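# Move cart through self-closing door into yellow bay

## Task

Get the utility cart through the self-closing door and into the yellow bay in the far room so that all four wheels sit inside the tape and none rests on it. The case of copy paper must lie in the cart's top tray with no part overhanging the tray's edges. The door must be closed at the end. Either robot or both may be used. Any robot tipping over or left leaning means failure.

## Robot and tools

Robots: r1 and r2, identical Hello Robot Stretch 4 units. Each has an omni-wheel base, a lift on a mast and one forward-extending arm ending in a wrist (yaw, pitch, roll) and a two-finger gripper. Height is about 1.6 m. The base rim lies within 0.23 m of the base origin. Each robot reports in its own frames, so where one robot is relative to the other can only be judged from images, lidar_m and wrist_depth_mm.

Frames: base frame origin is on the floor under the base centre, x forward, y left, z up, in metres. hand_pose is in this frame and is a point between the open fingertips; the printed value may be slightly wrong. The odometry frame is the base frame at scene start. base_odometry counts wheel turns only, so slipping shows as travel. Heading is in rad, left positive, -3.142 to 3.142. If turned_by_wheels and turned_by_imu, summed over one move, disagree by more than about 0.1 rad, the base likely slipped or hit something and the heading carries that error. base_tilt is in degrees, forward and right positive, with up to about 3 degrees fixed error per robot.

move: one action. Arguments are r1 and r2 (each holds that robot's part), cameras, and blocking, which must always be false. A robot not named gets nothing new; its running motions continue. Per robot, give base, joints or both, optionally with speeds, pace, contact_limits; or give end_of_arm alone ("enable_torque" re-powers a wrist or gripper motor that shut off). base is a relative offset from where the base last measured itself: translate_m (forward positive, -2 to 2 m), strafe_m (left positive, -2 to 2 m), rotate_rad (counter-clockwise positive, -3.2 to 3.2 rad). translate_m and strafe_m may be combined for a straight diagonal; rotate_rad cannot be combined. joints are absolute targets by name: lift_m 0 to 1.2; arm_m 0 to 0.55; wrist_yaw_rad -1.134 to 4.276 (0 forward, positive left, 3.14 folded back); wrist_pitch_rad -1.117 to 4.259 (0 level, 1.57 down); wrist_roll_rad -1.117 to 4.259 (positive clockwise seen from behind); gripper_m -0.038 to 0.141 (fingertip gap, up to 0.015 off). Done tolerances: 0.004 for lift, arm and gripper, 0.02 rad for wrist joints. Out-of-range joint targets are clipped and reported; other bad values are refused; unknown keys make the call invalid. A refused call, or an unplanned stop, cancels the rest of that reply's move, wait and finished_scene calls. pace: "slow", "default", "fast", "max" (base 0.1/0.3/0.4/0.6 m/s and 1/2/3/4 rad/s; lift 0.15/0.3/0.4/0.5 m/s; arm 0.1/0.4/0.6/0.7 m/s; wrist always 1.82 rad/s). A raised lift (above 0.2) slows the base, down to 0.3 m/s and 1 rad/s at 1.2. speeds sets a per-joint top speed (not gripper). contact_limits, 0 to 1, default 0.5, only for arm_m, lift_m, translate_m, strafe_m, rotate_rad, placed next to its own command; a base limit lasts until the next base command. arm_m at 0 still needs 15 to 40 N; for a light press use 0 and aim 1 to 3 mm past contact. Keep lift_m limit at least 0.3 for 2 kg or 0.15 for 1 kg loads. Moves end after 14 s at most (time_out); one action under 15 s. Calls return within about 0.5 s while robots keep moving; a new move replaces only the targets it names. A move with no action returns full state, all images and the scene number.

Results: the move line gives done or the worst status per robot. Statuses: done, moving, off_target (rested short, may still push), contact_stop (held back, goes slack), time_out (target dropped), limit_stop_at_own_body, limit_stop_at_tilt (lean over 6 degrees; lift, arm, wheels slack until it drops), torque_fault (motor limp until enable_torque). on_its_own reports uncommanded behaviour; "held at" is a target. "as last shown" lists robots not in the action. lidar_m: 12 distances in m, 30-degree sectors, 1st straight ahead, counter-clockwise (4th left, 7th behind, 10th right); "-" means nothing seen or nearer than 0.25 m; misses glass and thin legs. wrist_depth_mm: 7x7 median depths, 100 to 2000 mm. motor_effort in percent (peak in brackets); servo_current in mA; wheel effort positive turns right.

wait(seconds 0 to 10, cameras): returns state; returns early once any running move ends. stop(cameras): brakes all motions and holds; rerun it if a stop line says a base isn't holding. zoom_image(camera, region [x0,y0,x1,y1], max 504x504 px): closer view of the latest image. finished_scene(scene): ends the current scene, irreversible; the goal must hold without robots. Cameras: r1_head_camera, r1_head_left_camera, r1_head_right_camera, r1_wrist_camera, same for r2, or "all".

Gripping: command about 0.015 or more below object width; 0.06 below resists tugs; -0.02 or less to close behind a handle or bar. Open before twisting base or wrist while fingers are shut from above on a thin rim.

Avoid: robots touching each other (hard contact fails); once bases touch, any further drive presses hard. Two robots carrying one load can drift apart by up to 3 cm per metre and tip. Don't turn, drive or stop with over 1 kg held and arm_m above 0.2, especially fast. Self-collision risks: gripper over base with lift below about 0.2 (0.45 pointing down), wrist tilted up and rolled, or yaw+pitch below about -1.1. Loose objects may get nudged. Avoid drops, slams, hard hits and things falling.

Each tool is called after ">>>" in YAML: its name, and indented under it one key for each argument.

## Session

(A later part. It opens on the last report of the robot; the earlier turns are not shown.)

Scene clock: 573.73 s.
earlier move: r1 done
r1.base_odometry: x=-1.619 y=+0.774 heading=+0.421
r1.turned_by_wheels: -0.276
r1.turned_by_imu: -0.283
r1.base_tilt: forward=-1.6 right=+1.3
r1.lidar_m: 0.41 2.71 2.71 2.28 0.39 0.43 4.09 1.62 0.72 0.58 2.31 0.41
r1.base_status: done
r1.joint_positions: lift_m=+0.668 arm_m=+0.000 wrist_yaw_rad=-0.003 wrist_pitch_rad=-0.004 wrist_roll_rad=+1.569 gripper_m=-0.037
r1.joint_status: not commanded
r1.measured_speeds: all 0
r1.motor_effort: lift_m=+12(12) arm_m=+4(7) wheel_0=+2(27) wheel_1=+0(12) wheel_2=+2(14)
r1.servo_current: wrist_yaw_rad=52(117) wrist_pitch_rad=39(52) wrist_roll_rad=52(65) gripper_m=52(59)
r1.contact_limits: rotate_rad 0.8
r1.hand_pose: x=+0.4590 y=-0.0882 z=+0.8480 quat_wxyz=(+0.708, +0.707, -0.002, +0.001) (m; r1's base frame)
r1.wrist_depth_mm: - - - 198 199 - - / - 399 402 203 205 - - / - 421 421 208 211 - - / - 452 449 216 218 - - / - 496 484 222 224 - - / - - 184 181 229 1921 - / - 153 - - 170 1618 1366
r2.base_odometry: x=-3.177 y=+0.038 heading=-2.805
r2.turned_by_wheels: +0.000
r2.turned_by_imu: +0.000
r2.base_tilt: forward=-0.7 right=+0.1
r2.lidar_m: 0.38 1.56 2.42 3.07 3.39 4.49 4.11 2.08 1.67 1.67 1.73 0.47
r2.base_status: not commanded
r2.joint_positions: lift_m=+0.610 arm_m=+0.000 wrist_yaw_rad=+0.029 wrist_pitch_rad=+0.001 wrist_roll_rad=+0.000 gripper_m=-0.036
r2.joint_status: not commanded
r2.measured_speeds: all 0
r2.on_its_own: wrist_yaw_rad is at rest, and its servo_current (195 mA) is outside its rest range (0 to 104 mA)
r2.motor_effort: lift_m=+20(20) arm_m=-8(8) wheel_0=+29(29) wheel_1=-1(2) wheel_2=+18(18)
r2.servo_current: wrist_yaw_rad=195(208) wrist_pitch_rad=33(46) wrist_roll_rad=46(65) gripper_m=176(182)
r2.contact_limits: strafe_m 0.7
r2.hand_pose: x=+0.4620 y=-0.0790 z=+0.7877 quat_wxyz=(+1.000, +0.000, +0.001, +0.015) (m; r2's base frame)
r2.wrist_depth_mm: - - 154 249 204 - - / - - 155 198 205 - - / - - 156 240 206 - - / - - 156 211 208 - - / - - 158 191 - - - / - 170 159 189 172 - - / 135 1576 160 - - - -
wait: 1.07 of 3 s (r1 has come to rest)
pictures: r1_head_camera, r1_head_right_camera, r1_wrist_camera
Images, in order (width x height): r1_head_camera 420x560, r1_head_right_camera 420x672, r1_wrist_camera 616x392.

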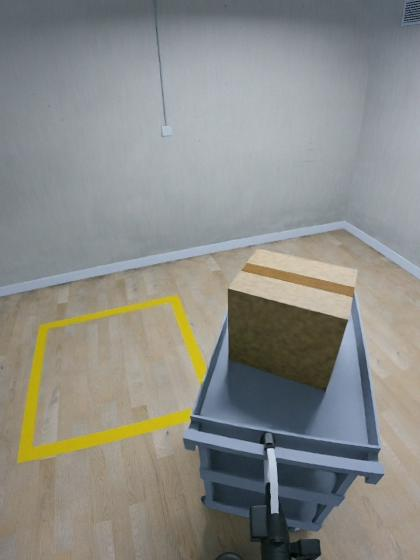

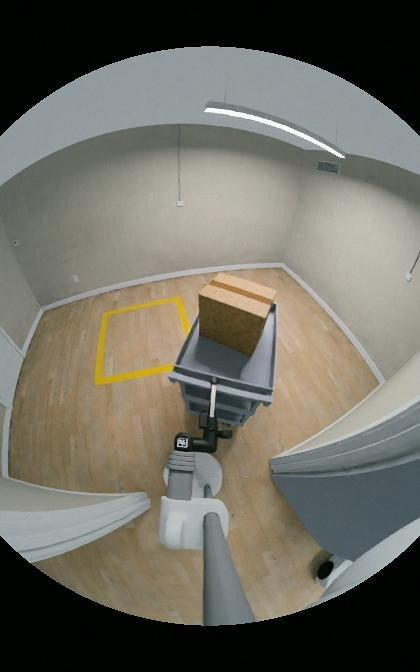

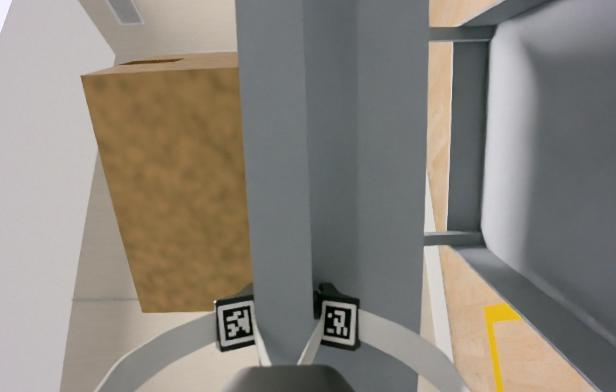

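>>> move:
  r1: {"base":{"rotate_rad":-0.17},"pace":"slow","contact_limits":{"rotate_rad":0.8}}
  blocking: false

>>> wait:
  seconds: 2

>>> move:
  r1: {"base":{"translate_m":0.5},"contact_limits":{"translate_m":0.8}}
  blocking: false

>>> wait:
  seconds: 5
  cameras: ["r1_head_camera","r1_head_right_camera"]

Scene clock: 588.47 s.
move: r1 moving
r1.base_odometry: x=-1.619 y=+0.774 heading=+0.304
r1.turned_by_wheels: -0.117
r1.turned_by_imu: -0.117
r1.base_tilt: forward=-1.6 right=+1.3
r1.lidar_m: 0.40 0.43 2.87 2.31 0.39 0.39 3.56 6.02 0.83 0.57 0.57 0.43
r1.base_status: rotate_rad moving
r1.joint_positions: lift_m=+0.668 arm_m=+0.000 wrist_yaw_rad=+0.009 wrist_pitch_rad=-0.004 wrist_roll_rad=+1.569 gripper_m=-0.037
r1.joint_status: not commanded
r1.measured_speeds: translate_m=+0.001 strafe_m=-0.001 rotate_rad=-0.343 lift_m=+0.000 arm_m=+0.000 wrist_yaw_rad=+0.000 wrist_pitch_rad=+0.000 wrist_roll_rad=+0.000
r1.motor_effort: lift_m=+12(12) arm_m=+1(4) wheel_0=+11(14) wheel_1=+5(8) wheel_2=+11(11)
r1.servo_current: wrist_yaw_rad=65(72) wrist_pitch_rad=39(52) wrist_roll_rad=52(65) gripper_m=59(59)
r1.contact_limits: rotate_rad 0.8
r1.hand_pose: x=+0.4601 y=-0.0849 z=+0.8480 quat_wxyz=(+0.708, +0.707, +0.002, +0.005) (m; r1's base frame)
r1.wrist_depth_mm: - - - 212 212 1756 - / - - - 216 215 - - / - 424 424 219 220 - - / - 449 445 223 222 - - / - 473 466 227 226 - - / - - 184 183 229 - - / - - 181 169 163 - -
r2.base_odometry: x=-3.177 y=+0.038 heading=-2.805
r2.turned_by_wheels: +0.000
r2.turned_by_imu: +0.000
r2.base_tilt: forward=-0.7 right=+0.0
r2.lidar_m: 0.36 1.57 2.43 3.09 3.42 4.47 4.12 2.07 1.69 1.67 1.74 0.46
r2.base_status: not commanded
r2.joint_positions: lift_m=+0.610 arm_m=+0.000 wrist_yaw_rad=+0.029 wrist_pitch_rad=+0.001 wrist_roll_rad=+0.000 gripper_m=-0.036
r2.joint_status: not commanded
r2.measured_speeds: all 0
r2.motor_effort: lift_m=+20(20) arm_m=-8(8) wheel_0=+29(29) wheel_1=-1(2) wheel_2=+18(18)
r2.servo_current: wrist_yaw_rad=195(208) wrist_pitch_rad=33(46) wrist_roll_rad=46(59) gripper_m=176(182)
r2.contact_limits: strafe_m 0.7
r2.hand_pose: x=+0.4620 y=-0.0790 z=+0.7877 quat_wxyz=(+1.000, +0.000, +0.001, +0.015) (m; r2's base frame)
r2.wrist_depth_mm: - - 154 248 204 - - / - - 154 199 205 - - / - - 156 240 206 - - / - - 156 212 208 - - / - - 157 190 - - - / - 169 159 187 173 - - / 135 1576 160 - - - -
pictures: none

Scene clock: 589.07 s.
earlier move: r1 done
r1.base_odometry: x=-1.619 y=+0.774 heading=+0.252
r1.turned_by_wheels: -0.052
r1.turned_by_imu: -0.053
r1.base_tilt: forward=-1.6 right=+1.3
r1.lidar_m: 0.37 2.71 2.82 2.35 0.41 0.39 3.34 6.01 0.87 0.58 0.58 0.42
r1.base_status: done
r1.joint_positions: lift_m=+0.668 arm_m=+0.000 wrist_yaw_rad=+0.003 wrist_pitch_rad=-0.004 wrist_roll_rad=+1.569 gripper_m=-0.037
r1.joint_status: not commanded
r1.measured_speeds: all 0
r1.motor_effort: lift_m=+12(12) arm_m=-4(4) wheel_0=+1(14) wheel_1=+2(8) wheel_2=+4(11)
r1.servo_current: wrist_yaw_rad=46(72) wrist_pitch_rad=39(52) wrist_roll_rad=26(65) gripper_m=52(59)
r1.contact_limits: rotate_rad 0.8
r1.hand_pose: x=+0.4595 y=-0.0867 z=+0.8480 quat_wxyz=(+0.708, +0.707, -0.001, +0.002) (m; r1's base frame)
r1.wrist_depth_mm: - - - 235 236 1808 1308 / - - - 233 235 1983 - / - 442 436 234 233 - - / - 449 445 233 231 - - / - 462 455 230 229 - - / - 473 183 182 229 - - / - 477 484 - 177 - -
r2.base_odometry: x=-3.177 y=+0.038 heading=-2.805
r2.turned_by_wheels: +0.000
r2.turned_by_imu: +0.000
r2.base_tilt: forward=-0.7 right=+0.0
r2.lidar_m: 0.38 1.60 2.43 3.08 3.41 4.46 4.09 2.08 1.68 1.65 1.71 0.45
r2.base_status: not commanded
r2.joint_positions: lift_m=+0.610 arm_m=+0.000 wrist_yaw_rad=+0.029 wrist_pitch_rad=+0.001 wrist_roll_rad=+0.000 gripper_m=-0.036
r2.joint_status: not commanded
r2.measured_speeds: all 0
r2.on_its_own: wrist_yaw_rad is at rest, and its servo_current (189 mA) is outside its rest range (0 to 104 mA)
r2.motor_effort: lift_m=+20(20) arm_m=-7(8) wheel_0=+29(29) wheel_1=-1(2) wheel_2=+18(18)
r2.servo_current: wrist_yaw_rad=189(208) wrist_pitch_rad=39(46) wrist_roll_rad=46(59) gripper_m=169(182)
r2.contact_limits: strafe_m 0.7
r2.hand_pose: x=+0.4620 y=-0.0790 z=+0.7877 quat_wxyz=(+1.000, +0.000, +0.001, +0.015) (m; r2's base frame)
r2.wrist_depth_mm: - - 154 249 204 - - / - - 154 199 205 - - / - - 156 240 206 - - / - - 156 212 208 - - / - - 158 191 - - - / - 170 159 187 173 - - / 135 1537 160 - - - -
wait: 0.60 of 2 s (r1 has come to rest)
pictures: none

Scene clock: 589.57 s.
move: r1 moving
r1.base_odometry: x=-1.589 y=+0.782 heading=+0.252
r1.turned_by_wheels: +0.000
r1.turned_by_imu: +0.000
r1.base_tilt: forward=-1.6 right=+1.3
r1.lidar_m: 0.38 2.68 2.83 2.36 0.42 0.40 3.36 6.05 0.86 0.57 0.58 0.45
r1.base_status: translate_m moving
r1.joint_positions: lift_m=+0.668 arm_m=+0.000 wrist_yaw_rad=-0.004 wrist_pitch_rad=-0.004 wrist_roll_rad=+1.569 gripper_m=-0.037
r1.joint_status: not commanded
r1.measured_speeds: translate_m=+0.123 strafe_m=+0.000 rotate_rad=+0.000 lift_m=+0.000 arm_m=+0.000 wrist_yaw_rad=-0.046 wrist_pitch_rad=+0.000 wrist_roll_rad=+0.000
r1.motor_effort: lift_m=+12(12) arm_m=+4(4) wheel_0=+8(12) wheel_1=+6(9) wheel_2=-16(17)
r1.servo_current: wrist_yaw_rad=39(59) wrist_pitch_rad=52(52) wrist_roll_rad=59(65) gripper_m=52(59)
r1.contact_limits: translate_m 0.8
r1.hand_pose: x=+0.4589 y=-0.0886 z=+0.8480 quat_wxyz=(+0.708, +0.707, -0.003, +0.000) (m; r1's base frame)
r1.wrist_depth_mm: - - - 243 243 1708 1281 / - - - 239 239 1921 - / - - 436 236 236 - - / - 445 445 232 231 - - / - 452 452 228 228 - - / - 462 182 183 224 - - / - 151 466 153 220 - -
r2.base_odometry: x=-3.177 y=+0.038 heading=-2.805
r2.turned_by_wheels: +0.000
r2.turned_by_imu: +0.000
r2.base_tilt: forward=-0.6 right=+0.0
r2.lidar_m: 0.36 1.61 2.42 3.07 3.41 4.47 4.09 2.07 1.68 1.68 1.74 0.45
r2.base_status: not commanded
r2.joint_positions: lift_m=+0.610 arm_m=+0.000 wrist_yaw_rad=+0.029 wrist_pitch_rad=+0.001 wrist_roll_rad=+0.000 gripper_m=-0.036
r2.joint_status: not commanded
r2.measured_speeds: all 0
r2.motor_effort: lift_m=+20(20) arm_m=-8(8) wheel_0=+29(29) wheel_1=-2(2) wheel_2=+18(18)
r2.servo_current: wrist_yaw_rad=195(208) wrist_pitch_rad=46(46) wrist_roll_rad=52(52) gripper_m=169(182)
r2.contact_limits: strafe_m 0.7
r2.hand_pose: x=+0.4620 y=-0.0790 z=+0.7877 quat_wxyz=(+1.000, +0.000, +0.001, +0.015) (m; r2's base frame)
r2.wrist_depth_mm: - - 154 249 203 - - / - - 154 198 206 - - / - - 156 241 206 - - / - - 157 212 208 - - / - - 157 190 - - - / - 170 159 188 173 - - / 135 1576 160 - - - -
pictures: none

Scene clock: 592.23 s.
earlier move: r1 done
r1.base_odometry: x=-1.135 y=+0.899 heading=+0.252
r1.turned_by_wheels: +0.000
r1.turned_by_imu: -0.002
r1.base_tilt: forward=-1.6 right=+1.3
r1.lidar_m: 0.37 2.27 2.37 2.58 1.84 0.80 - 1.93 0.64 0.74 2.18 0.43
r1.base_status: done
r1.joint_positions: lift_m=+0.668 arm_m=+0.000 wrist_yaw_rad=-0.006 wrist_pitch_rad=-0.004 wrist_roll_rad=+1.569 gripper_m=-0.037
r1.joint_status: not commanded
r1.measured_speeds: all 0
r1.motor_effort: lift_m=+12(12) arm_m=-4(4) wheel_0=+1(12) wheel_1=+1(9) wheel_2=+1(18)
r1.servo_current: wrist_yaw_rad=52(72) wrist_pitch_rad=46(52) wrist_roll_rad=26(72) gripper_m=52(65)
r1.contact_limits: translate_m 0.8
r1.hand_pose: x=+0.4587 y=-0.0892 z=+0.8480 quat_wxyz=(+0.708, +0.707, -0.004, -0.001) (m; r1's base frame)
r1.wrist_depth_mm: - - - 240 241 1756 1281 / - - - 237 236 1921 - / - - 445 236 236 - - / - 445 442 233 232 - - / - 459 452 229 229 - - / - 469 183 182 227 - - / - 154 469 157 175 - -
r2.base_odometry: x=-3.177 y=+0.038 heading=-2.805
r2.turned_by_wheels: +0.000
r2.turned_by_imu: +0.000
r2.base_tilt: forward=-0.7 right=+0.0
r2.lidar_m: 0.38 1.86 2.42 3.08 3.40 4.46 4.13 2.09 1.68 1.65 1.74 0.48
r2.base_status: not commanded
r2.joint_positions: lift_m=+0.610 arm_m=+0.000 wrist_yaw_rad=+0.029 wrist_pitch_rad=+0.001 wrist_roll_rad=+0.000 gripper_m=-0.036
r2.joint_status: not commanded
r2.measured_speeds: all 0
r2.on_its_own: wrist_yaw_rad is at rest, and its servo_current (202 mA) is outside its rest range (0 to 104 mA)
r2.motor_effort: lift_m=+20(20) arm_m=-8(8) wheel_0=+29(30) wheel_1=-1(2) wheel_2=+18(18)
r2.servo_current: wrist_yaw_rad=202(208) wrist_pitch_rad=39(46) wrist_roll_rad=26(59) gripper_m=163(182)
r2.contact_limits: strafe_m 0.7
r2.hand_pose: x=+0.4620 y=-0.0790 z=+0.7877 quat_wxyz=(+1.000, +0.000, +0.001, +0.015) (m; r2's base frame)
r2.wrist_depth_mm: - - 154 249 204 - - / - - 155 199 206 - - / - - 156 240 206 - - / - - 156 212 207 - - / - - 158 190 - - - / - 170 158 188 173 - - / 135 1576 161 - - - -
wait: 2.67 of 5 s (r1 has come to rest)
pictures: r1_head_camera, r1_head_right_camera
Images, in order (width x height): r1_head_camera 420x560, r1_head_right_camera 420x672.

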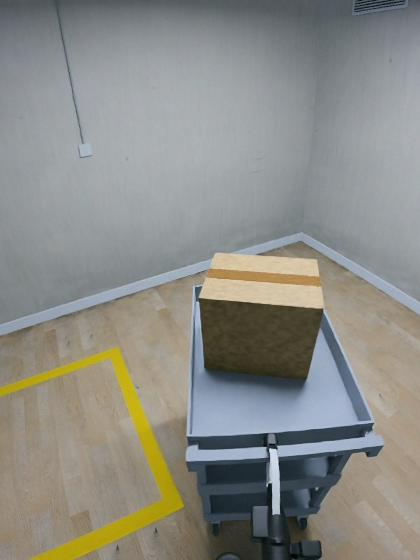

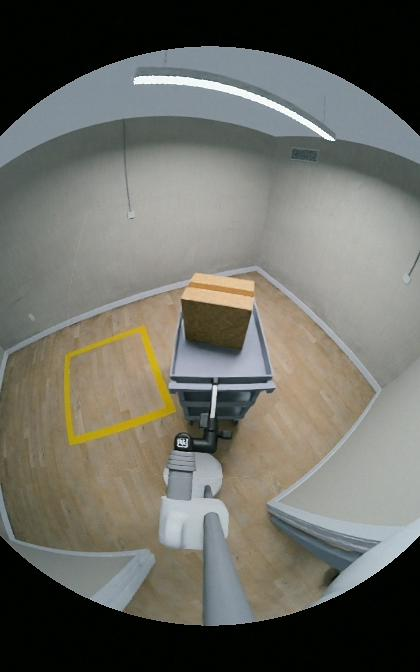

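>>> move:
  r1: {"base":{"strafe_m":-0.36,"translate_m":0.15},"contact_limits":{"strafe_m":0.8}}
  r2: {"joints":{"gripper_m":0.13}}
  blocking: false

>>> wait:
  seconds: 2.5

>>> wait:
  seconds: 2

>>> move:
  r1: {"base":{"rotate_rad":0.4},"pace":"slow","contact_limits":{"rotate_rad":0.8}}
  r2: {"base":{"translate_m":-0.3},"contact_limits":{"translate_m":1.0}}
  blocking: false

>>> wait:
  seconds: 2

>>> wait:
  seconds: 1.5
  cameras: ["r1_head_camera","r1_head_right_camera","r2_head_camera"]

Scene clock: 615.30 s.
move: r1 moving; r2 moving
r1.base_odometry: x=-1.115 y=+0.874 heading=+0.253
r1.turned_by_wheels: +0.001
r1.turned_by_imu: +0.001
r1.base_tilt: forward=-1.6 right=+1.2
r1.lidar_m: 0.40 0.38 2.39 2.61 1.83 0.84 - 1.67 0.60 0.74 2.14 0.44
r1.base_status: translate_m moving; strafe_m moving
r1.joint_positions: lift_m=+0.668 arm_m=+0.000 wrist_yaw_rad=+0.002 wrist_pitch_rad=-0.004 wrist_roll_rad=+1.569 gripper_m=-0.037
r1.joint_status: not commanded
r1.measured_speeds: translate_m=+0.051 strafe_m=-0.111 rotate_rad=+0.011 lift_m=+0.000 arm_m=+0.000 wrist_yaw_rad=+0.065 wrist_pitch_rad=+0.000 wrist_roll_rad=+0.000
r1.motor_effort: lift_m=+12(12) arm_m=+4(4) wheel_0=+11(14) wheel_1=-7(7) wheel_2=-3(9)
r1.servo_current: wrist_yaw_rad=46(78) wrist_pitch_rad=46(52) wrist_roll_rad=52(52) gripper_m=59(65)
r1.contact_limits: strafe_m 0.8
r1.hand_pose: x=+0.4594 y=-0.0869 z=+0.8480 quat_wxyz=(+0.708, +0.707, -0.001, +0.002) (m; r1's base frame)
r1.wrist_depth_mm: - - - 233 233 1808 1255 / - - - 230 230 1921 - / - 433 436 230 231 - - / - 445 439 229 230 - - / - 459 455 229 229 - - / - 477 185 183 228 - - / - 153 178 - 227 125 -
r2.base_odometry: x=-3.177 y=+0.038 heading=-2.806
r2.turned_by_wheels: +0.000
r2.turned_by_imu: +0.000
r2.base_tilt: forward=-0.7 right=+0.0
r2.lidar_m: 0.38 1.87 2.40 3.08 3.42 4.45 4.13 2.09 1.65 1.66 1.74 0.52
r2.base_status: not commanded
r2.joint_positions: lift_m=+0.610 arm_m=+0.000 wrist_yaw_rad=+0.029 wrist_pitch_rad=+0.001 wrist_roll_rad=+0.000 gripper_m=-0.012
r2.joint_status: gripper_m moving
r2.measured_speeds: translate_m=-0.001 strafe_m=-0.001 rotate_rad=-0.002 lift_m=+0.000 arm_m=-0.001 wrist_yaw_rad=+0.000 wrist_pitch_rad=+0.000 wrist_roll_rad=+0.000
r2.motor_effort: lift_m=+20(20) arm_m=-3(8) wheel_0=+28(29) wheel_1=+0(2) wheel_2=+15(18)
r2.servo_current: wrist_yaw_rad=189(208) wrist_pitch_rad=39(46) wrist_roll_rad=46(59) gripper_m=91(156)
r2.contact_limits: strafe_m 0.7
r2.hand_pose: x=+0.4617 y=-0.0790 z=+0.7877 quat_wxyz=(+1.000, +0.000, +0.001, +0.015) (m; r2's base frame)
r2.wrist_depth_mm: - - 155 224 205 - - / - - 156 277 208 - - / - - 157 268 210 - - / - - 157 213 211 - - / - - 159 210 - - - / - 175 160 190 167 - - / 136 1661 161 - - - -
pictures: none

Scene clock: 617.20 s.
earlier move: r1 moving; r2 done
r1.base_odometry: x=-0.900 y=+0.589 heading=+0.252
r1.turned_by_wheels: +0.000
r1.turned_by_imu: +0.001
r1.base_tilt: forward=-1.6 right=+1.3
r1.lidar_m: 0.30 0.34 2.42 2.97 1.72 1.13 - 0.43 0.48 0.69 1.83 0.46
r1.base_status: translate_m moving; strafe_m moving
r1.joint_positions: lift_m=+0.668 arm_m=+0.000 wrist_yaw_rad=+0.008 wrist_pitch_rad=-0.004 wrist_roll_rad=+1.569 gripper_m=-0.037
r1.joint_status: not commanded
r1.measured_speeds: translate_m=+0.010 strafe_m=-0.025 rotate_rad=-0.002 lift_m=+0.000 arm_m=+0.000 wrist_yaw_rad=+0.000 wrist_pitch_rad=+0.000 wrist_roll_rad=+0.000
r1.motor_effort: lift_m=+12(12) arm_m=-4(4) wheel_0=+5(20) wheel_1=-2(7) wheel_2=+2(9)
r1.servo_current: wrist_yaw_rad=46(78) wrist_pitch_rad=46(52) wrist_roll_rad=59(65) gripper_m=52(65)
r1.contact_limits: strafe_m 0.8
r1.hand_pose: x=+0.4600 y=-0.0851 z=+0.8480 quat_wxyz=(+0.708, +0.707, +0.001, +0.004) (m; r1's base frame)
r1.wrist_depth_mm: - - - 276 351 1576 1160 / - - - 240 347 1537 1182 / - - - 218 304 1808 1336 / - - - 202 266 - - / - - 462 239 245 - - / - 449 184 183 228 - - / - 153 181 162 205 - -
r2.base_odometry: x=-3.177 y=+0.039 heading=-2.808
r2.turned_by_wheels: -0.002
r2.turned_by_imu: -0.001
r2.base_tilt: forward=-0.8 right=+0.1
r2.lidar_m: 0.38 1.87 2.40 3.10 3.40 4.47 4.13 2.07 1.68 1.67 1.77 1.40
r2.base_status: not commanded
r2.joint_positions: lift_m=+0.610 arm_m=+0.000 wrist_yaw_rad=+0.019 wrist_pitch_rad=+0.001 wrist_roll_rad=+0.000 gripper_m=+0.130
r2.joint_status: all done
r2.measured_speeds: all 0
r2.motor_effort: lift_m=+20(20) arm_m=+4(8) wheel_0=+14(29) wheel_1=+2(3) wheel_2=+0(18)
r2.servo_current: wrist_yaw_rad=104(208) wrist_pitch_rad=39(46) wrist_roll_rad=46(59) gripper_m=52(156)
r2.contact_limits: strafe_m 0.7
r2.hand_pose: x=+0.4609 y=-0.0820 z=+0.7877 quat_wxyz=(+1.000, +0.000, +0.001, +0.009) (m; r2's base frame)
r2.wrist_depth_mm: 1397 - 168 312 213 - - / 1430 - 168 223 214 - - / 1397 - 167 304 215 - - / 1430 - 187 220 216 - - / 1430 212 164 298 - - - / - 177 163 290 190 - - / - 1576 163 - - - -
wait: 1.90 of 2.5 s (r2 has come to rest)
pictures: none

Scene clock: 617.57 s.
earlier move: r1 done
r1.base_odometry: x=-0.899 y=+0.588 heading=+0.252
r1.turned_by_wheels: +0.000
r1.turned_by_imu: +0.000
r1.base_tilt: forward=-1.6 right=+1.3
r1.lidar_m: 0.30 0.32 2.39 2.98 1.69 1.10 - 0.44 0.49 0.67 1.82 0.47
r1.base_status: done
r1.joint_positions: lift_m=+0.668 arm_m=+0.000 wrist_yaw_rad=+0.008 wrist_pitch_rad=-0.004 wrist_roll_rad=+1.569 gripper_m=-0.037
r1.joint_status: not commanded
r1.measured_speeds: all 0
r1.motor_effort: lift_m=+12(12) arm_m=-4(4) wheel_0=+3(20) wheel_1=-1(7) wheel_2=+2(9)
r1.servo_current: wrist_yaw_rad=59(78) wrist_pitch_rad=39(52) wrist_roll_rad=52(65) gripper_m=59(65)
r1.contact_limits: strafe_m 0.8
r1.hand_pose: x=+0.4600 y=-0.0851 z=+0.8480 quat_wxyz=(+0.708, +0.707, +0.001, +0.004) (m; r1's base frame)
r1.wrist_depth_mm: - - - 277 355 1537 1160 / - - - 241 345 1430 1182 / - - - 218 304 1808 1336 / - - - 203 266 - - / - - 462 240 246 - - / - 445 184 183 228 - - / - 152 181 162 204 - -
r2.base_odometry: x=-3.177 y=+0.039 heading=-2.808
r2.turned_by_wheels: +0.000
r2.turned_by_imu: +0.000
r2.base_tilt: forward=-0.7 right=+0.1
r2.lidar_m: 0.37 1.85 2.42 3.08 3.36 4.48 4.12 2.08 1.67 1.67 1.75 1.40
r2.base_status: not commanded
r2.joint_positions: lift_m=+0.610 arm_m=+0.000 wrist_yaw_rad=+0.019 wrist_pitch_rad=+0.001 wrist_roll_rad=+0.000 gripper_m=+0.130
r2.joint_status: all done
r2.measured_speeds: all 0
r2.on_its_own: wrist_yaw_rad is at rest, and its servo_current (111 mA) is outside its rest range (0 to 104 mA)
r2.motor_effort: lift_m=+20(20) arm_m=+4(8) wheel_0=+14(29) wheel_1=+2(3) wheel_2=+0(18)
r2.servo_current: wrist_yaw_rad=111(208) wrist_pitch_rad=39(46) wrist_roll_rad=33(59) gripper_m=52(156)
r2.contact_limits: strafe_m 0.7
r2.hand_pose: x=+0.4609 y=-0.0820 z=+0.7877 quat_wxyz=(+1.000, +0.000, +0.001, +0.009) (m; r2's base frame)
r2.wrist_depth_mm: 1430 - 169 314 213 - - / 1430 - 168 223 214 - - / 1430 - 167 303 215 - - / 1430 - 187 220 217 - - / 1397 212 164 296 - - - / - 177 163 290 189 - - / - 1576 163 - - - -
wait: 0.37 of 2 s (r1 has come to rest)
pictures: none

Scene clock: 618.07 s.
move: r1 moving; r2 moving
r1.base_odometry: x=-0.899 y=+0.587 heading=+0.376
r1.turned_by_wheels: +0.124
r1.turned_by_imu: +0.123
r1.base_tilt: forward=-1.6 right=+1.3
r1.lidar_m: 0.31 0.48 2.55 2.90 1.17 1.11 - 0.42 0.51 0.81 1.82 0.46
r1.base_status: rotate_rad moving
r1.joint_positions: lift_m=+0.668 arm_m=+0.000 wrist_yaw_rad=-0.013 wrist_pitch_rad=-0.004 wrist_roll_rad=+1.569 gripper_m=-0.037
r1.joint_status: not commanded
r1.measured_speeds: translate_m=-0.002 strafe_m=-0.001 rotate_rad=+0.479 lift_m=+0.000 arm_m=+0.000 wrist_yaw_rad=-0.098 wrist_pitch_rad=+0.000 wrist_roll_rad=+0.000
r1.motor_effort: lift_m=+12(12) arm_m=+1(4) wheel_0=-12(12) wheel_1=-7(7) wheel_2=-15(15)
r1.servo_current: wrist_yaw_rad=65(65) wrist_pitch_rad=46(46) wrist_roll_rad=59(65) gripper_m=52(59)
r1.contact_limits: rotate_rad 0.8
r1.hand_pose: x=+0.4580 y=-0.0913 z=+0.8480 quat_wxyz=(+0.708, +0.706, -0.006, -0.003) (m; r1's base frame)
r1.wrist_depth_mm: - - - 262 338 345 1098 / - - - 229 351 1661 1205 / - - - - 294 1808 - / - - - 254 260 - - / - 466 459 236 241 - - / - 442 179 181 220 - - / - 154 418 158 202 - -
r2.base_odometry: x=-3.147 y=+0.049 heading=-2.807
r2.turned_by_wheels: +0.000
r2.turned_by_imu: +0.000
r2.base_tilt: forward=-0.7 right=+0.0
r2.lidar_m: 0.40 1.89 2.49 3.09 3.42 4.42 4.11 2.05 1.68 1.67 1.77 1.45
r2.base_status: translate_m moving
r2.joint_positions: lift_m=+0.610 arm_m=+0.000 wrist_yaw_rad=+0.016 wrist_pitch_rad=+0.001 wrist_roll_rad=+0.000 gripper_m=+0.130
r2.joint_status: not commanded
r2.measured_speeds: translate_m=-0.121 strafe_m=+0.001 rotate_rad=-0.003 lift_m=+0.000 arm_m=+0.000 wrist_yaw_rad=-0.056 wrist_pitch_rad=+0.000 wrist_roll_rad=+0.000
r2.motor_effort: lift_m=+20(20) arm_m=+4(4) wheel_0=+2(11) wheel_1=-6(6) wheel_2=+13(15)
r2.servo_current: wrist_yaw_rad=91(117) wrist_pitch_rad=39(46) wrist_roll_rad=46(52) gripper_m=52(59)
r2.contact_limits: translate_m 1
r2.hand_pose: x=+0.4606 y=-0.0829 z=+0.7877 quat_wxyz=(+1.000, +0.000, +0.001, +0.008) (m; r2's base frame)
r2.wrist_depth_mm: - - 186 246 242 - - / - - 187 250 244 - - / 1464 - 188 307 244 - - / 1464 - 189 248 - - - / 1397 - 191 377 - - - / - 214 191 291 189 - - / 1499 1661 193 - - - -
pictures: none

Scene clock: 619.13 s.
earlier move: r1 done; r2 moving
r1.base_odometry: x=-0.899 y=+0.588 heading=+0.652
r1.turned_by_wheels: +0.276
r1.turned_by_imu: +0.255
r1.base_tilt: forward=-1.6 right=+1.3
r1.lidar_m: 0.38 0.44 2.93 2.89 1.14 3.71 0.43 0.47 0.61 1.26 1.85 0.42
r1.base_status: done
r1.joint_positions: lift_m=+0.668 arm_m=+0.000 wrist_yaw_rad=+0.000 wrist_pitch_rad=-0.004 wrist_roll_rad=+1.569 gripper_m=-0.037
r1.joint_status: not commanded
r1.measured_speeds: all 0
r1.motor_effort: lift_m=+12(12) arm_m=-5(5) wheel_0=-6(15) wheel_1=-4(9) wheel_2=+2(24)
r1.servo_current: wrist_yaw_rad=26(124) wrist_pitch_rad=46(52) wrist_roll_rad=59(65) gripper_m=46(59)
r1.contact_limits: rotate_rad 0.8
r1.hand_pose: x=+0.4594 y=-0.0875 z=+0.8480 quat_wxyz=(+0.708, +0.707, -0.002, +0.001) (m; r1's base frame)
r1.wrist_depth_mm: - - - 221 220 1756 - / - - - 222 222 - - / - 427 424 225 224 - - / - 445 442 225 226 - - / - 462 459 228 228 - - / - 488 183 181 229 809 - / - 492 500 169 230 549 -
r2.base_odometry: x=-2.939 y=+0.121 heading=-2.808
r2.turned_by_wheels: +0.000
r2.turned_by_imu: +0.000
r2.base_tilt: forward=-0.6 right=+0.1
r2.lidar_m: 0.69 0.69 2.86 3.12 3.45 4.22 4.02 2.02 1.63 1.62 1.80 1.67
r2.base_status: translate_m moving
r2.joint_positions: lift_m=+0.610 arm_m=+0.000 wrist_yaw_rad=+0.003 wrist_pitch_rad=+0.001 wrist_roll_rad=+0.000 gripper_m=+0.130
r2.joint_status: not commanded
r2.measured_speeds: translate_m=-0.157 strafe_m=+0.001 rotate_rad=+0.002 lift_m=+0.000 arm_m=+0.000 wrist_yaw_rad=+0.000 wrist_pitch_rad=+0.000 wrist_roll_rad=+0.000
r2.motor_effort: lift_m=+20(20) arm_m=+4(4) wheel_0=-4(11) wheel_1=-5(8) wheel_2=+4(19)
r2.servo_current: wrist_yaw_rad=46(117) wrist_pitch_rad=52(52) wrist_roll_rad=46(59) gripper_m=46(59)
r2.contact_limits: translate_m 1
r2.hand_pose: x=+0.4595 y=-0.0866 z=+0.7877 quat_wxyz=(+1.000, +0.000, +0.001, +0.001) (m; r2's base frame)
r2.wrist_depth_mm: - - - - - - - / - - - - - - - / - - - - - - - / - 488 - - - - - / - - - - - - - / - 186 187 - 190 - - / 1708 - - - - - -
wait: 1.07 of 2 s (r1 has come to rest)
pictures: none

Scene clock: 620.07 s.
earlier move: r2 done
r1.base_odometry: x=-0.899 y=+0.588 heading=+0.652
r1.turned_by_wheels: +0.000
r1.turned_by_imu: +0.000
r1.base_tilt: forward=-1.6 right=+1.3
r1.lidar_m: 0.36 0.44 2.93 2.89 1.10 3.71 0.44 0.46 0.60 1.28 1.86 0.43
r1.base_status: done
r1.joint_positions: lift_m=+0.668 arm_m=+0.000 wrist_yaw_rad=+0.000 wrist_pitch_rad=-0.004 wrist_roll_rad=+1.569 gripper_m=-0.037
r1.joint_status: not commanded
r1.measured_speeds: all 0
r1.motor_effort: lift_m=+12(12) arm_m=-5(5) wheel_0=-5(15) wheel_1=-4(9) wheel_2=+2(24)
r1.servo_current: wrist_yaw_rad=33(124) wrist_pitch_rad=39(52) wrist_roll_rad=52(72) gripper_m=52(59)
r1.contact_limits: rotate_rad 0.8
r1.hand_pose: x=+0.4594 y=-0.0875 z=+0.8480 quat_wxyz=(+0.708, +0.707, -0.002, +0.001) (m; r1's base frame)
r1.wrist_depth_mm: - - - 222 220 1756 - / - - - 222 223 - - / - 427 424 224 224 - - / - 445 439 226 226 - - / - 462 459 228 228 - - / - 484 183 181 229 809 - / - 496 496 169 231 549 -
r2.base_odometry: x=-2.893 y=+0.137 heading=-2.808
r2.turned_by_wheels: +0.000
r2.turned_by_imu: +0.000
r2.base_tilt: forward=-0.6 right=+0.1
r2.lidar_m: 1.17 0.88 2.92 3.13 3.50 4.18 4.01 2.02 1.64 1.60 1.81 1.67
r2.base_status: done
r2.joint_positions: lift_m=+0.610 arm_m=+0.000 wrist_yaw_rad=+0.003 wrist_pitch_rad=+0.001 wrist_roll_rad=+0.000 gripper_m=+0.130
r2.joint_status: not commanded
r2.measured_speeds: all 0
r2.motor_effort: lift_m=+20(20) arm_m=+4(4) wheel_0=-3(11) wheel_1=-3(8) wheel_2=+4(19)
r2.servo_current: wrist_yaw_rad=39(117) wrist_pitch_rad=39(52) wrist_roll_rad=59(59) gripper_m=52(59)
r2.contact_limits: translate_m 1
r2.hand_pose: x=+0.4595 y=-0.0866 z=+0.7877 quat_wxyz=(+1.000, +0.000, +0.001, +0.001) (m; r2's base frame)
r2.wrist_depth_mm: - - - - - - - / - - - - - - - / - - - - - - - / 640 - - - - - - / - - - - - - - / - 186 187 - 190 - - / - - - - - - -
wait: 0.93 of 1.5 s (r2 has come to rest)
pictures: r1_head_camera, r1_head_right_camera, r2_head_camera
Images, in order (width x height): r1_head_camera 420x560, r1_head_right_camera 420x672, r2_head_camera 420x560.

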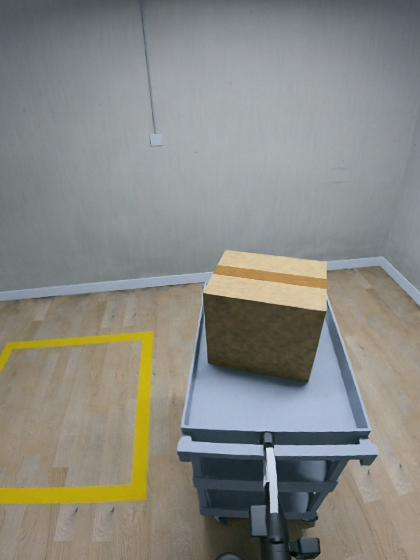

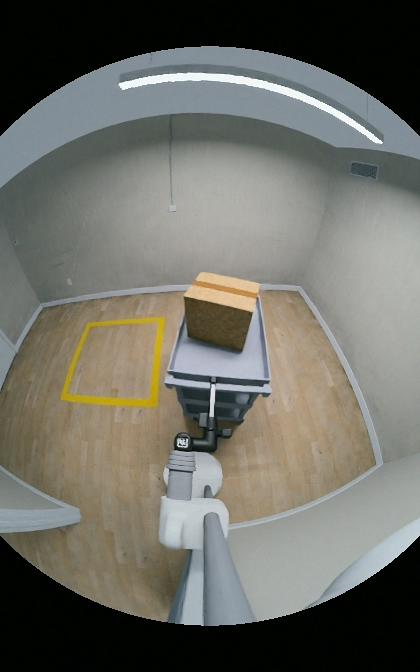

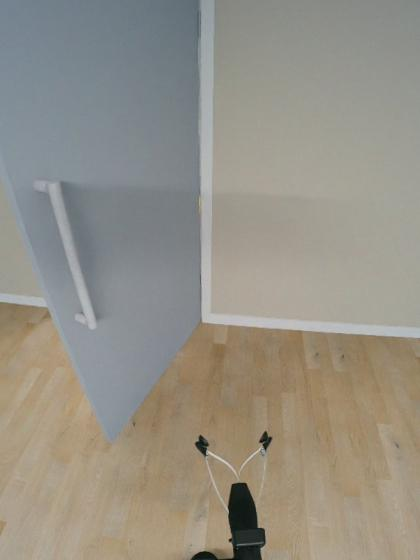

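>>> move:
  r1: {"base":{"strafe_m":-0.4,"translate_m":0.07},"contact_limits":{"strafe_m":0.8}}
  blocking: false

>>> wait:
  seconds: 5

>>> move:
  r1: {"base":{"rotate_rad":0.44},"pace":"slow","contact_limits":{"rotate_rad":0.8}}
  blocking: false

>>> wait:
  seconds: 3
  cameras: ["r1_head_camera"]

>>> move:
  r1: {"base":{"strafe_m":-0.4,"translate_m":0.05},"contact_limits":{"strafe_m":0.8}}
  blocking: false

>>> wait:
  seconds: 5

>>> move:
  r1: {"base":{"rotate_rad":0.44},"pace":"slow","contact_limits":{"rotate_rad":0.8}}
  blocking: false

>>> wait:
  seconds: 3
  cameras: ["r1_head_camera","r1_head_right_camera","r2_head_camera"]

Scene clock: 631.83 s.
move: r1 moving
r1.base_odometry: x=-0.875 y=+0.565 heading=+0.653
r1.turned_by_wheels: +0.001
r1.turned_by_imu: +0.001
r1.base_tilt: forward=-1.6 right=+1.3
r1.lidar_m: 0.37 0.42 2.95 2.92 0.93 0.59 0.44 0.47 0.61 1.30 1.81 0.41
r1.base_status: translate_m moving; strafe_m moving
r1.joint_positions: lift_m=+0.668 arm_m=+0.000 wrist_yaw_rad=+0.004 wrist_pitch_rad=-0.004 wrist_roll_rad=+1.569 gripper_m=-0.037
r1.joint_status: not commanded
r1.measured_speeds: translate_m=+0.023 strafe_m=-0.126 rotate_rad=+0.001 lift_m=+0.000 arm_m=+0.000 wrist_yaw_rad=+0.041 wrist_pitch_rad=+0.000 wrist_roll_rad=+0.000
r1.motor_effort: lift_m=+12(12) arm_m=+3(5) wheel_0=+17(19) wheel_1=-5(10) wheel_2=-2(5)
r1.servo_current: wrist_yaw_rad=46(78) wrist_pitch_rad=46(52) wrist_roll_rad=52(65) gripper_m=39(59)
r1.contact_limits: strafe_m 0.8
r1.hand_pose: x=+0.4596 y=-0.0862 z=+0.8480 quat_wxyz=(+0.708, +0.707, +0.000, +0.003) (m; r1's base frame)
r1.wrist_depth_mm: - - - 215 216 1808 - / - - - 218 219 809 - / - 424 424 220 221 - - / - 439 436 223 224 - - / - 462 459 226 225 - - / - 488 193 183 228 1863 - / - 154 178 160 176 549 -
r2: as last shown
r2.turned_by_imu: +0.001
r2.lidar_m: 1.68 1.86 2.95 3.11 3.48 4.13 3.99 1.98 1.60 1.60 1.80 1.72
r2.motor_effort: lift_m=+20(20) arm_m=+4(4) wheel_0=-3(3) wheel_1=-3(3) wheel_2=+4(4)
r2.servo_current: wrist_yaw_rad=52(59) wrist_pitch_rad=39(46) wrist_roll_rad=46(52) gripper_m=39(59)
r2.contact_limits: translate_m 1
r2.wrist_depth_mm: - - - - - - - / - - - - - - - / - - - - - - - / - - - - - - - / - - - - - - - / - 190 187 - 190 - - / 1661 1576 - - - - -
pictures: none

Scene clock: 634.10 s.
earlier move: r1 done
r1.base_odometry: x=-0.601 y=+0.313 heading=+0.652
r1.turned_by_wheels: +0.000
r1.turned_by_imu: +0.000
r1.base_tilt: forward=-1.6 right=+1.3
r1.lidar_m: 0.29 0.33 2.94 3.27 0.94 0.51 0.45 0.47 0.60 1.34 1.43 0.46
r1.base_status: done
r1.joint_positions: lift_m=+0.668 arm_m=+0.000 wrist_yaw_rad=+0.007 wrist_pitch_rad=-0.004 wrist_roll_rad=+1.569 gripper_m=-0.037
r1.joint_status: not commanded
r1.measured_speeds: all 0
r1.motor_effort: lift_m=+12(12) arm_m=-4(5) wheel_0=+3(20) wheel_1=-1(10) wheel_2=+4(6)
r1.servo_current: wrist_yaw_rad=46(78) wrist_pitch_rad=46(59) wrist_roll_rad=46(72) gripper_m=52(59)
r1.contact_limits: strafe_m 0.8
r1.hand_pose: x=+0.4599 y=-0.0853 z=+0.8480 quat_wxyz=(+0.708, +0.707, +0.001, +0.004) (m; r1's base frame)
r1.wrist_depth_mm: - - - 239 324 327 325 / - - - 222 336 1708 1255 / - - - 206 283 1863 - / - - - 252 257 - - / - 452 455 237 242 - - / - 439 188 183 228 - - / - 152 181 165 209 - -
r2.base_odometry: x=-2.893 y=+0.137 heading=-2.808
r2.turned_by_wheels: +0.000
r2.turned_by_imu: +0.000
r2.base_tilt: forward=-0.7 right=+0.1
r2.lidar_m: 1.69 1.88 2.94 3.12 3.48 4.16 4.01 2.02 1.66 1.61 1.81 1.70
r2.base_status: not commanded
r2.joint_positions: lift_m=+0.610 arm_m=+0.000 wrist_yaw_rad=+0.003 wrist_pitch_rad=+0.001 wrist_roll_rad=+0.000 gripper_m=+0.130
r2.joint_status: not commanded
r2.measured_speeds: all 0
r2.motor_effort: lift_m=+20(20) arm_m=+4(4) wheel_0=-3(3) wheel_1=-3(3) wheel_2=+4(4)
r2.servo_current: wrist_yaw_rad=46(65) wrist_pitch_rad=46(46) wrist_roll_rad=52(65) gripper_m=46(59)
r2.contact_limits: translate_m 1
r2.hand_pose: x=+0.4595 y=-0.0866 z=+0.7877 quat_wxyz=(+1.000, +0.000, +0.001, +0.001) (m; r2's base frame)
r2.wrist_depth_mm: - - - - - - - / - - - - - - - / - - - - - - - / - - - - - - - / - - - - - - - / - 189 187 - 189 - - / 1661 1576 - - - - -
wait: 2.27 of 5 s (r1 has come to rest)
pictures: none

Scene clock: 634.60 s.
move: r1 moving
r1.base_odometry: x=-0.601 y=+0.312 heading=+0.776
r1.turned_by_wheels: +0.124
r1.turned_by_imu: +0.124
r1.base_tilt: forward=-1.6 right=+1.3
r1.lidar_m: 0.34 2.41 3.30 1.95 0.80 0.51 0.46 0.49 0.72 1.39 1.47 0.44
r1.base_status: rotate_rad moving
r1.joint_positions: lift_m=+0.668 arm_m=+0.000 wrist_yaw_rad=-0.011 wrist_pitch_rad=-0.004 wrist_roll_rad=+1.569 gripper_m=-0.037
r1.joint_status: not commanded
r1.measured_speeds: translate_m=-0.001 strafe_m=-0.001 rotate_rad=+0.485 lift_m=+0.000 arm_m=+0.000 wrist_yaw_rad=-0.073 wrist_pitch_rad=+0.000 wrist_roll_rad=+0.000
r1.motor_effort: lift_m=+12(12) arm_m=+0(4) wheel_0=-13(13) wheel_1=-6(8) wheel_2=-12(12)
r1.servo_current: wrist_yaw_rad=85(85) wrist_pitch_rad=46(52) wrist_roll_rad=33(52) gripper_m=52(59)
r1.contact_limits: rotate_rad 0.8
r1.hand_pose: x=+0.4582 y=-0.0906 z=+0.8480 quat_wxyz=(+0.708, +0.706, -0.005, -0.002) (m; r1's base frame)
r1.wrist_depth_mm: - - - 229 319 317 324 / - - - 213 294 1808 1255 / - - - 202 271 1808 - / - - - 250 252 - - / - 455 455 233 237 - - / - 445 181 183 224 - - / - 154 424 163 209 - -
r2: as last shown
r2.base_tilt: forward=-0.7 right=+0.0
r2.lidar_m: 1.67 1.89 2.95 3.12 3.44 4.18 4.00 2.00 1.62 1.60 1.78 1.69
r2.servo_current: wrist_yaw_rad=39(52) wrist_pitch_rad=39(46) wrist_roll_rad=46(59) gripper_m=46(59)
r2.contact_limits: translate_m 1
r2.wrist_depth_mm: - - - - - - - / - - - - - - - / - - - - - - - / - - - - - - - / - - - - - - - / - 190 187 - 190 - - / 1708 1576 - - - - -
pictures: none

Scene clock: 635.70 s.
earlier move: r1 done
r1.base_odometry: x=-0.601 y=+0.313 heading=+1.091
r1.turned_by_wheels: +0.315
r1.turned_by_imu: +0.313
r1.base_tilt: forward=-1.6 right=+1.3
r1.lidar_m: 0.42 2.73 3.30 1.08 0.53 0.46 0.48 0.59 1.10 1.42 1.70 0.40
r1.base_status: done
r1.joint_positions: lift_m=+0.668 arm_m=+0.000 wrist_yaw_rad=-0.003 wrist_pitch_rad=-0.004 wrist_roll_rad=+1.569 gripper_m=-0.037
r1.joint_status: not commanded
r1.measured_speeds: all 0
r1.motor_effort: lift_m=+12(12) arm_m=-4(4) wheel_0=-8(13) wheel_1=-4(9) wheel_2=-2(19)
r1.servo_current: wrist_yaw_rad=33(111) wrist_pitch_rad=52(52) wrist_roll_rad=59(59) gripper_m=52(59)
r1.contact_limits: rotate_rad 0.8
r1.hand_pose: x=+0.4591 y=-0.0882 z=+0.8480 quat_wxyz=(+0.708, +0.707, -0.002, +0.001) (m; r1's base frame)
r1.wrist_depth_mm: - - - 198 198 - - / - 399 399 203 205 - - / - 415 415 208 211 - - / - 445 439 216 217 - - / - 480 473 221 223 - - / - - 182 183 229 1863 - / - 153 - 155 236 1499 1366
r2.base_odometry: x=-2.893 y=+0.137 heading=-2.808
r2.turned_by_wheels: +0.000
r2.turned_by_imu: +0.000
r2.base_tilt: forward=-0.7 right=+0.1
r2.lidar_m: 1.67 1.89 2.95 3.14 3.44 4.16 3.97 2.02 1.65 1.62 1.79 1.71
r2.base_status: not commanded
r2.joint_positions: lift_m=+0.610 arm_m=+0.000 wrist_yaw_rad=+0.003 wrist_pitch_rad=+0.001 wrist_roll_rad=+0.000 gripper_m=+0.130
r2.joint_status: not commanded
r2.measured_speeds: all 0
r2.motor_effort: lift_m=+20(20) arm_m=+4(4) wheel_0=-3(4) wheel_1=-3(3) wheel_2=+4(4)
r2.servo_current: wrist_yaw_rad=52(59) wrist_pitch_rad=39(46) wrist_roll_rad=52(59) gripper_m=52(59)
r2.contact_limits: translate_m 1
r2.hand_pose: x=+0.4595 y=-0.0866 z=+0.7877 quat_wxyz=(+1.000, +0.000, +0.001, +0.001) (m; r2's base frame)
r2.wrist_depth_mm: - - - - - - - / - - - - - - - / - - - - - - - / - - - - - - - / - - - - - - - / - 189 187 - 190 - - / 1661 1576 - - - - -
wait: 1.10 of 3 s (r1 has come to rest)
pictures: r1_head_camera
Images, in order (width x height): r1_head_camera 420x560.

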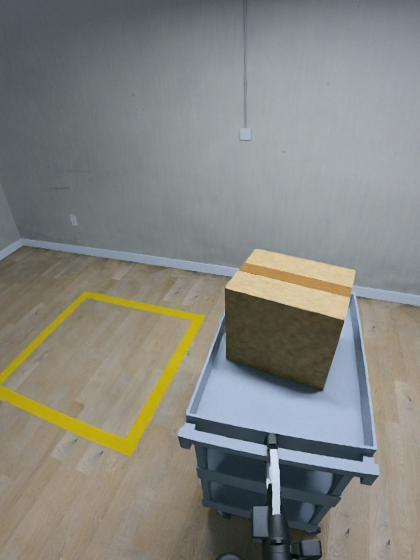

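Scene clock: 636.20 s.
move: r1 moving
r1.base_odometry: x=-0.569 y=+0.301 heading=+1.092
r1.turned_by_wheels: +0.000
r1.turned_by_imu: +0.000
r1.base_tilt: forward=-1.6 right=+1.3
r1.lidar_m: 0.42 0.46 3.31 1.08 0.56 0.49 0.49 0.61 1.10 1.39 1.63 0.39
r1.base_status: translate_m moving; strafe_m moving
r1.joint_positions: lift_m=+0.668 arm_m=+0.000 wrist_yaw_rad=+0.001 wrist_pitch_rad=-0.004 wrist_roll_rad=+1.569 gripper_m=-0.037
r1.joint_status: not commanded
r1.measured_speeds: translate_m=+0.018 strafe_m=-0.132 rotate_rad=+0.004 lift_m=+0.000 arm_m=+0.000 wrist_yaw_rad=+0.060 wrist_pitch_rad=+0.000 wrist_roll_rad=+0.000
r1.motor_effort: lift_m=+12(12) arm_m=+4(4) wheel_0=+13(14) wheel_1=-4(9) wheel_2=-5(8)
r1.servo_current: wrist_yaw_rad=46(72) wrist_pitch_rad=46(52) wrist_roll_rad=46(65) gripper_m=59(59)
r1.contact_limits: strafe_m 0.8
r1.hand_pose: x=+0.4594 y=-0.0871 z=+0.8480 quat_wxyz=(+0.708, +0.707, -0.001, +0.002) (m; r1's base frame)
r1.wrist_depth_mm: - - - 187 189 - - / - 394 397 194 196 - - / - 413 413 202 204 - - / - 449 439 - 211 - - / - 496 484 216 220 809 - / - - 185 183 226 1863 - / - 154 - 155 176 1499 1336
r2: as last shown
r2.lidar_m: 1.68 1.87 2.94 3.13 3.46 4.18 4.00 2.02 1.64 1.59 1.80 1.70
r2.motor_effort: lift_m=+20(20) arm_m=+4(4) wheel_0=-3(3) wheel_1=-3(3) wheel_2=+4(4)
r2.servo_current: wrist_yaw_rad=59(59) wrist_pitch_rad=46(46) wrist_roll_rad=39(59) gripper_m=59(59)
r2.contact_limits: translate_m 1
r2.wrist_depth_mm: - - - - - - - / - - - - - - - / - - - - - - - / - - - - - - - / - - - - - - - / - 189 187 - 190 - - / 1708 1537 - - - - -
pictures: none

Scene clock: 638.43 s.
earlier move: r1 done
r1.base_odometry: x=-0.223 y=+0.173 heading=+1.092
r1.turned_by_wheels: +0.000
r1.turned_by_imu: +0.001
r1.base_tilt: forward=-1.6 right=+1.3
r1.lidar_m: 0.37 0.37 3.63 1.40 0.73 0.63 0.64 0.77 1.05 1.07 1.26 0.44
r1.base_status: done
r1.joint_positions: lift_m=+0.668 arm_m=+0.000 wrist_yaw_rad=+0.008 wrist_pitch_rad=-0.004 wrist_roll_rad=+1.569 gripper_m=-0.037
r1.joint_status: not commanded
r1.measured_speeds: all 0
r1.motor_effort: lift_m=+12(12) arm_m=-4(4) wheel_0=+2(22) wheel_1=-1(10) wheel_2=+5(8)
r1.servo_current: wrist_yaw_rad=52(72) wrist_pitch_rad=52(52) wrist_roll_rad=39(65) gripper_m=52(65)
r1.contact_limits: strafe_m 0.8
r1.hand_pose: x=+0.4600 y=-0.0852 z=+0.8480 quat_wxyz=(+0.708, +0.707, +0.001, +0.004) (m; r1's base frame)
r1.wrist_depth_mm: - - - 256 257 1430 1205 / - - - 250 249 1576 1255 / - - - 243 243 1661 - / - 439 439 239 239 - - / - 445 442 230 233 - - / - 449 186 186 228 - - / - 153 452 156 175 - -
r2.base_odometry: x=-2.893 y=+0.137 heading=-2.808
r2.turned_by_wheels: +0.000
r2.turned_by_imu: +0.000
r2.base_tilt: forward=-0.7 right=+0.1
r2.lidar_m: 1.69 1.86 2.91 3.13 3.47 4.14 4.01 2.01 1.62 1.62 1.79 1.71
r2.base_status: not commanded
r2.joint_positions: lift_m=+0.610 arm_m=+0.000 wrist_yaw_rad=+0.003 wrist_pitch_rad=+0.001 wrist_roll_rad=+0.000 gripper_m=+0.130
r2.joint_status: not commanded
r2.measured_speeds: all 0
r2.motor_effort: lift_m=+20(20) arm_m=+4(4) wheel_0=-3(3) wheel_1=-3(3) wheel_2=+4(4)
r2.servo_current: wrist_yaw_rad=39(59) wrist_pitch_rad=39(46) wrist_roll_rad=59(59) gripper_m=46(59)
r2.contact_limits: translate_m 1
r2.hand_pose: x=+0.4595 y=-0.0866 z=+0.7877 quat_wxyz=(+1.000, +0.000, +0.001, +0.001) (m; r2's base frame)
r2.wrist_depth_mm: - - - - - - - / - - - - - - - / - - - - - - - / - - - - - - - / - - - - - - - / - 190 187 - 190 - - / 1661 1576 - - - - -
wait: 2.23 of 5 s (r1 has come to rest)
pictures: none

Scene clock: 638.93 s.
move: r1 moving
r1.base_odometry: x=-0.223 y=+0.173 heading=+1.215
r1.turned_by_wheels: +0.124
r1.turned_by_imu: +0.124
r1.base_tilt: forward=-1.6 right=+1.3
r1.lidar_m: 0.37 0.40 3.64 1.16 0.69 0.64 0.64 0.85 1.06 1.07 1.40 0.45
r1.base_status: rotate_rad moving
r1.joint_positions: lift_m=+0.668 arm_m=+0.000 wrist_yaw_rad=-0.010 wrist_pitch_rad=-0.004 wrist_roll_rad=+1.569 gripper_m=-0.037
r1.joint_status: not commanded
r1.measured_speeds: translate_m=-0.002 strafe_m=+0.001 rotate_rad=+0.480 lift_m=+0.000 arm_m=+0.000 wrist_yaw_rad=-0.061 wrist_pitch_rad=+0.000 wrist_roll_rad=+0.000
r1.motor_effort: lift_m=+12(12) arm_m=-2(4) wheel_0=-14(14) wheel_1=-7(9) wheel_2=-11(11)
r1.servo_current: wrist_yaw_rad=78(78) wrist_pitch_rad=46(59) wrist_roll_rad=52(65) gripper_m=59(59)
r1.contact_limits: rotate_rad 0.8
r1.hand_pose: x=+0.4584 y=-0.0903 z=+0.8480 quat_wxyz=(+0.708, +0.707, -0.005, -0.002) (m; r1's base frame)
r1.wrist_depth_mm: - - - 246 246 1576 1255 / - - - 242 242 1708 - / - - - 237 237 - - / - 442 442 234 233 - - / - 449 445 229 230 - - / - 455 179 182 225 - - / - 153 462 158 222 126 -
r2: as last shown
r2.base_tilt: forward=-0.7 right=+0.0
r2.lidar_m: 1.69 1.87 2.94 3.13 3.44 4.14 4.00 2.01 1.63 1.61 1.81 1.69
r2.servo_current: wrist_yaw_rad=39(59) wrist_pitch_rad=33(46) wrist_roll_rad=33(52) gripper_m=52(59)
r2.contact_limits: translate_m 1
r2.wrist_depth_mm: - - - - - - - / - - - - - - - / - - - - - - - / - - - - - - - / - - - - - - - / - 190 187 - 189 - - / 1661 1576 - - - - -
pictures: none

Scene clock: 640.07 s.
earlier move: r1 done
r1.base_odometry: x=-0.223 y=+0.173 heading=+1.531
r1.turned_by_wheels: +0.315
r1.turned_by_imu: +0.316
r1.base_tilt: forward=-1.6 right=+1.3
r1.lidar_m: 0.43 3.64 1.64 0.77 0.64 0.63 0.74 1.04 1.03 1.20 0.43 0.36
r1.base_status: done
r1.joint_positions: lift_m=+0.668 arm_m=+0.000 wrist_yaw_rad=-0.012 wrist_pitch_rad=-0.004 wrist_roll_rad=+1.569 gripper_m=-0.037
r1.joint_status: not commanded
r1.measured_speeds: all 0
r1.motor_effort: lift_m=+12(12) arm_m=-4(4) wheel_0=-6(14) wheel_1=-4(9) wheel_2=-3(16)
r1.servo_current: wrist_yaw_rad=78(91) wrist_pitch_rad=46(59) wrist_roll_rad=46(65) gripper_m=52(59)
r1.contact_limits: rotate_rad 0.8
r1.hand_pose: x=+0.4582 y=-0.0909 z=+0.8480 quat_wxyz=(+0.708, +0.706, -0.006, -0.003) (m; r1's base frame)
r1.wrist_depth_mm: - 382 353 117 171 - - / 392 379 375 177 181 - - / - 415 418 190 193 - - / - 466 466 - 204 - - / - - 517 152 219 1863 - / - - 181 183 228 1708 - / - - - 179 249 127 1281
r2.base_odometry: x=-2.893 y=+0.137 heading=-2.808
r2.turned_by_wheels: +0.000
r2.turned_by_imu: +0.000
r2.base_tilt: forward=-0.7 right=+0.0
r2.lidar_m: 1.68 1.87 2.93 3.13 3.47 4.19 3.96 2.03 1.62 1.62 1.81 1.72
r2.base_status: not commanded
r2.joint_positions: lift_m=+0.610 arm_m=+0.000 wrist_yaw_rad=+0.003 wrist_pitch_rad=+0.001 wrist_roll_rad=+0.000 gripper_m=+0.130
r2.joint_status: not commanded
r2.measured_speeds: all 0
r2.motor_effort: lift_m=+20(20) arm_m=+4(4) wheel_0=-3(3) wheel_1=-3(3) wheel_2=+4(4)
r2.servo_current: wrist_yaw_rad=65(65) wrist_pitch_rad=39(46) wrist_roll_rad=39(59) gripper_m=52(59)
r2.contact_limits: translate_m 1
r2.hand_pose: x=+0.4595 y=-0.0866 z=+0.7877 quat_wxyz=(+1.000, +0.000, +0.001, +0.001) (m; r2's base frame)
r2.wrist_depth_mm: - - - - - - - / - - - - - - - / - - - - - - - / - - - - - - - / - - - - - - - / - 189 187 - 189 - - / 1661 1576 - - - - -
wait: 1.13 of 3 s (r1 has come to rest)
pictures: r1_head_camera, r1_head_right_camera, r2_head_camera
Images, in order (width x height): r1_head_camera 420x560, r1_head_right_camera 420x672, r2_head_camera 420x560.

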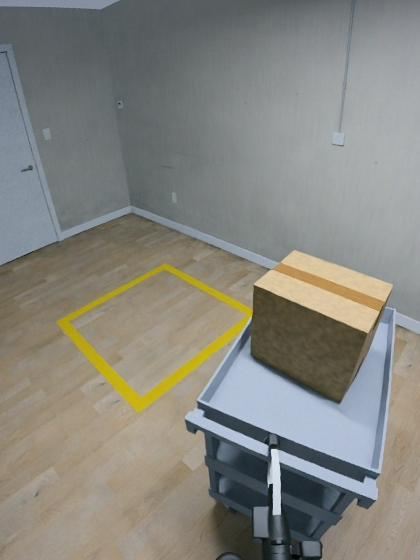

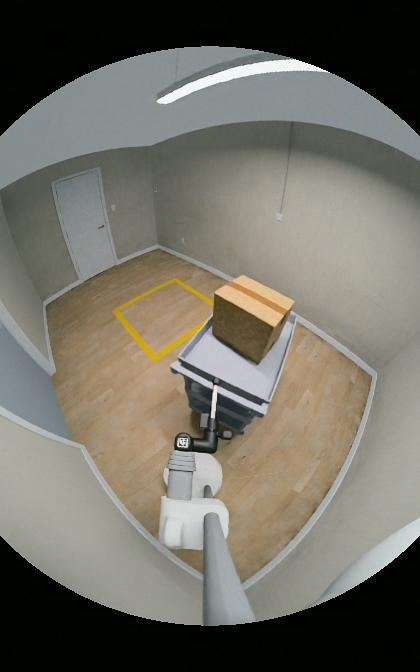

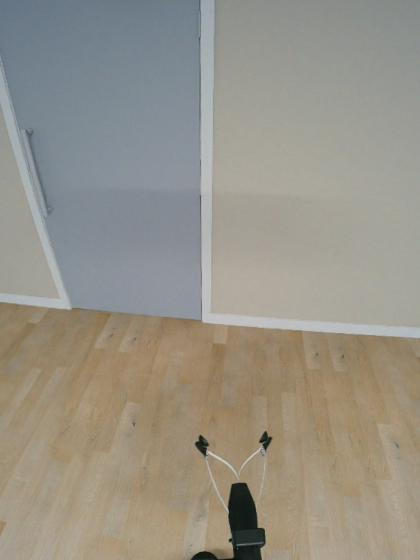

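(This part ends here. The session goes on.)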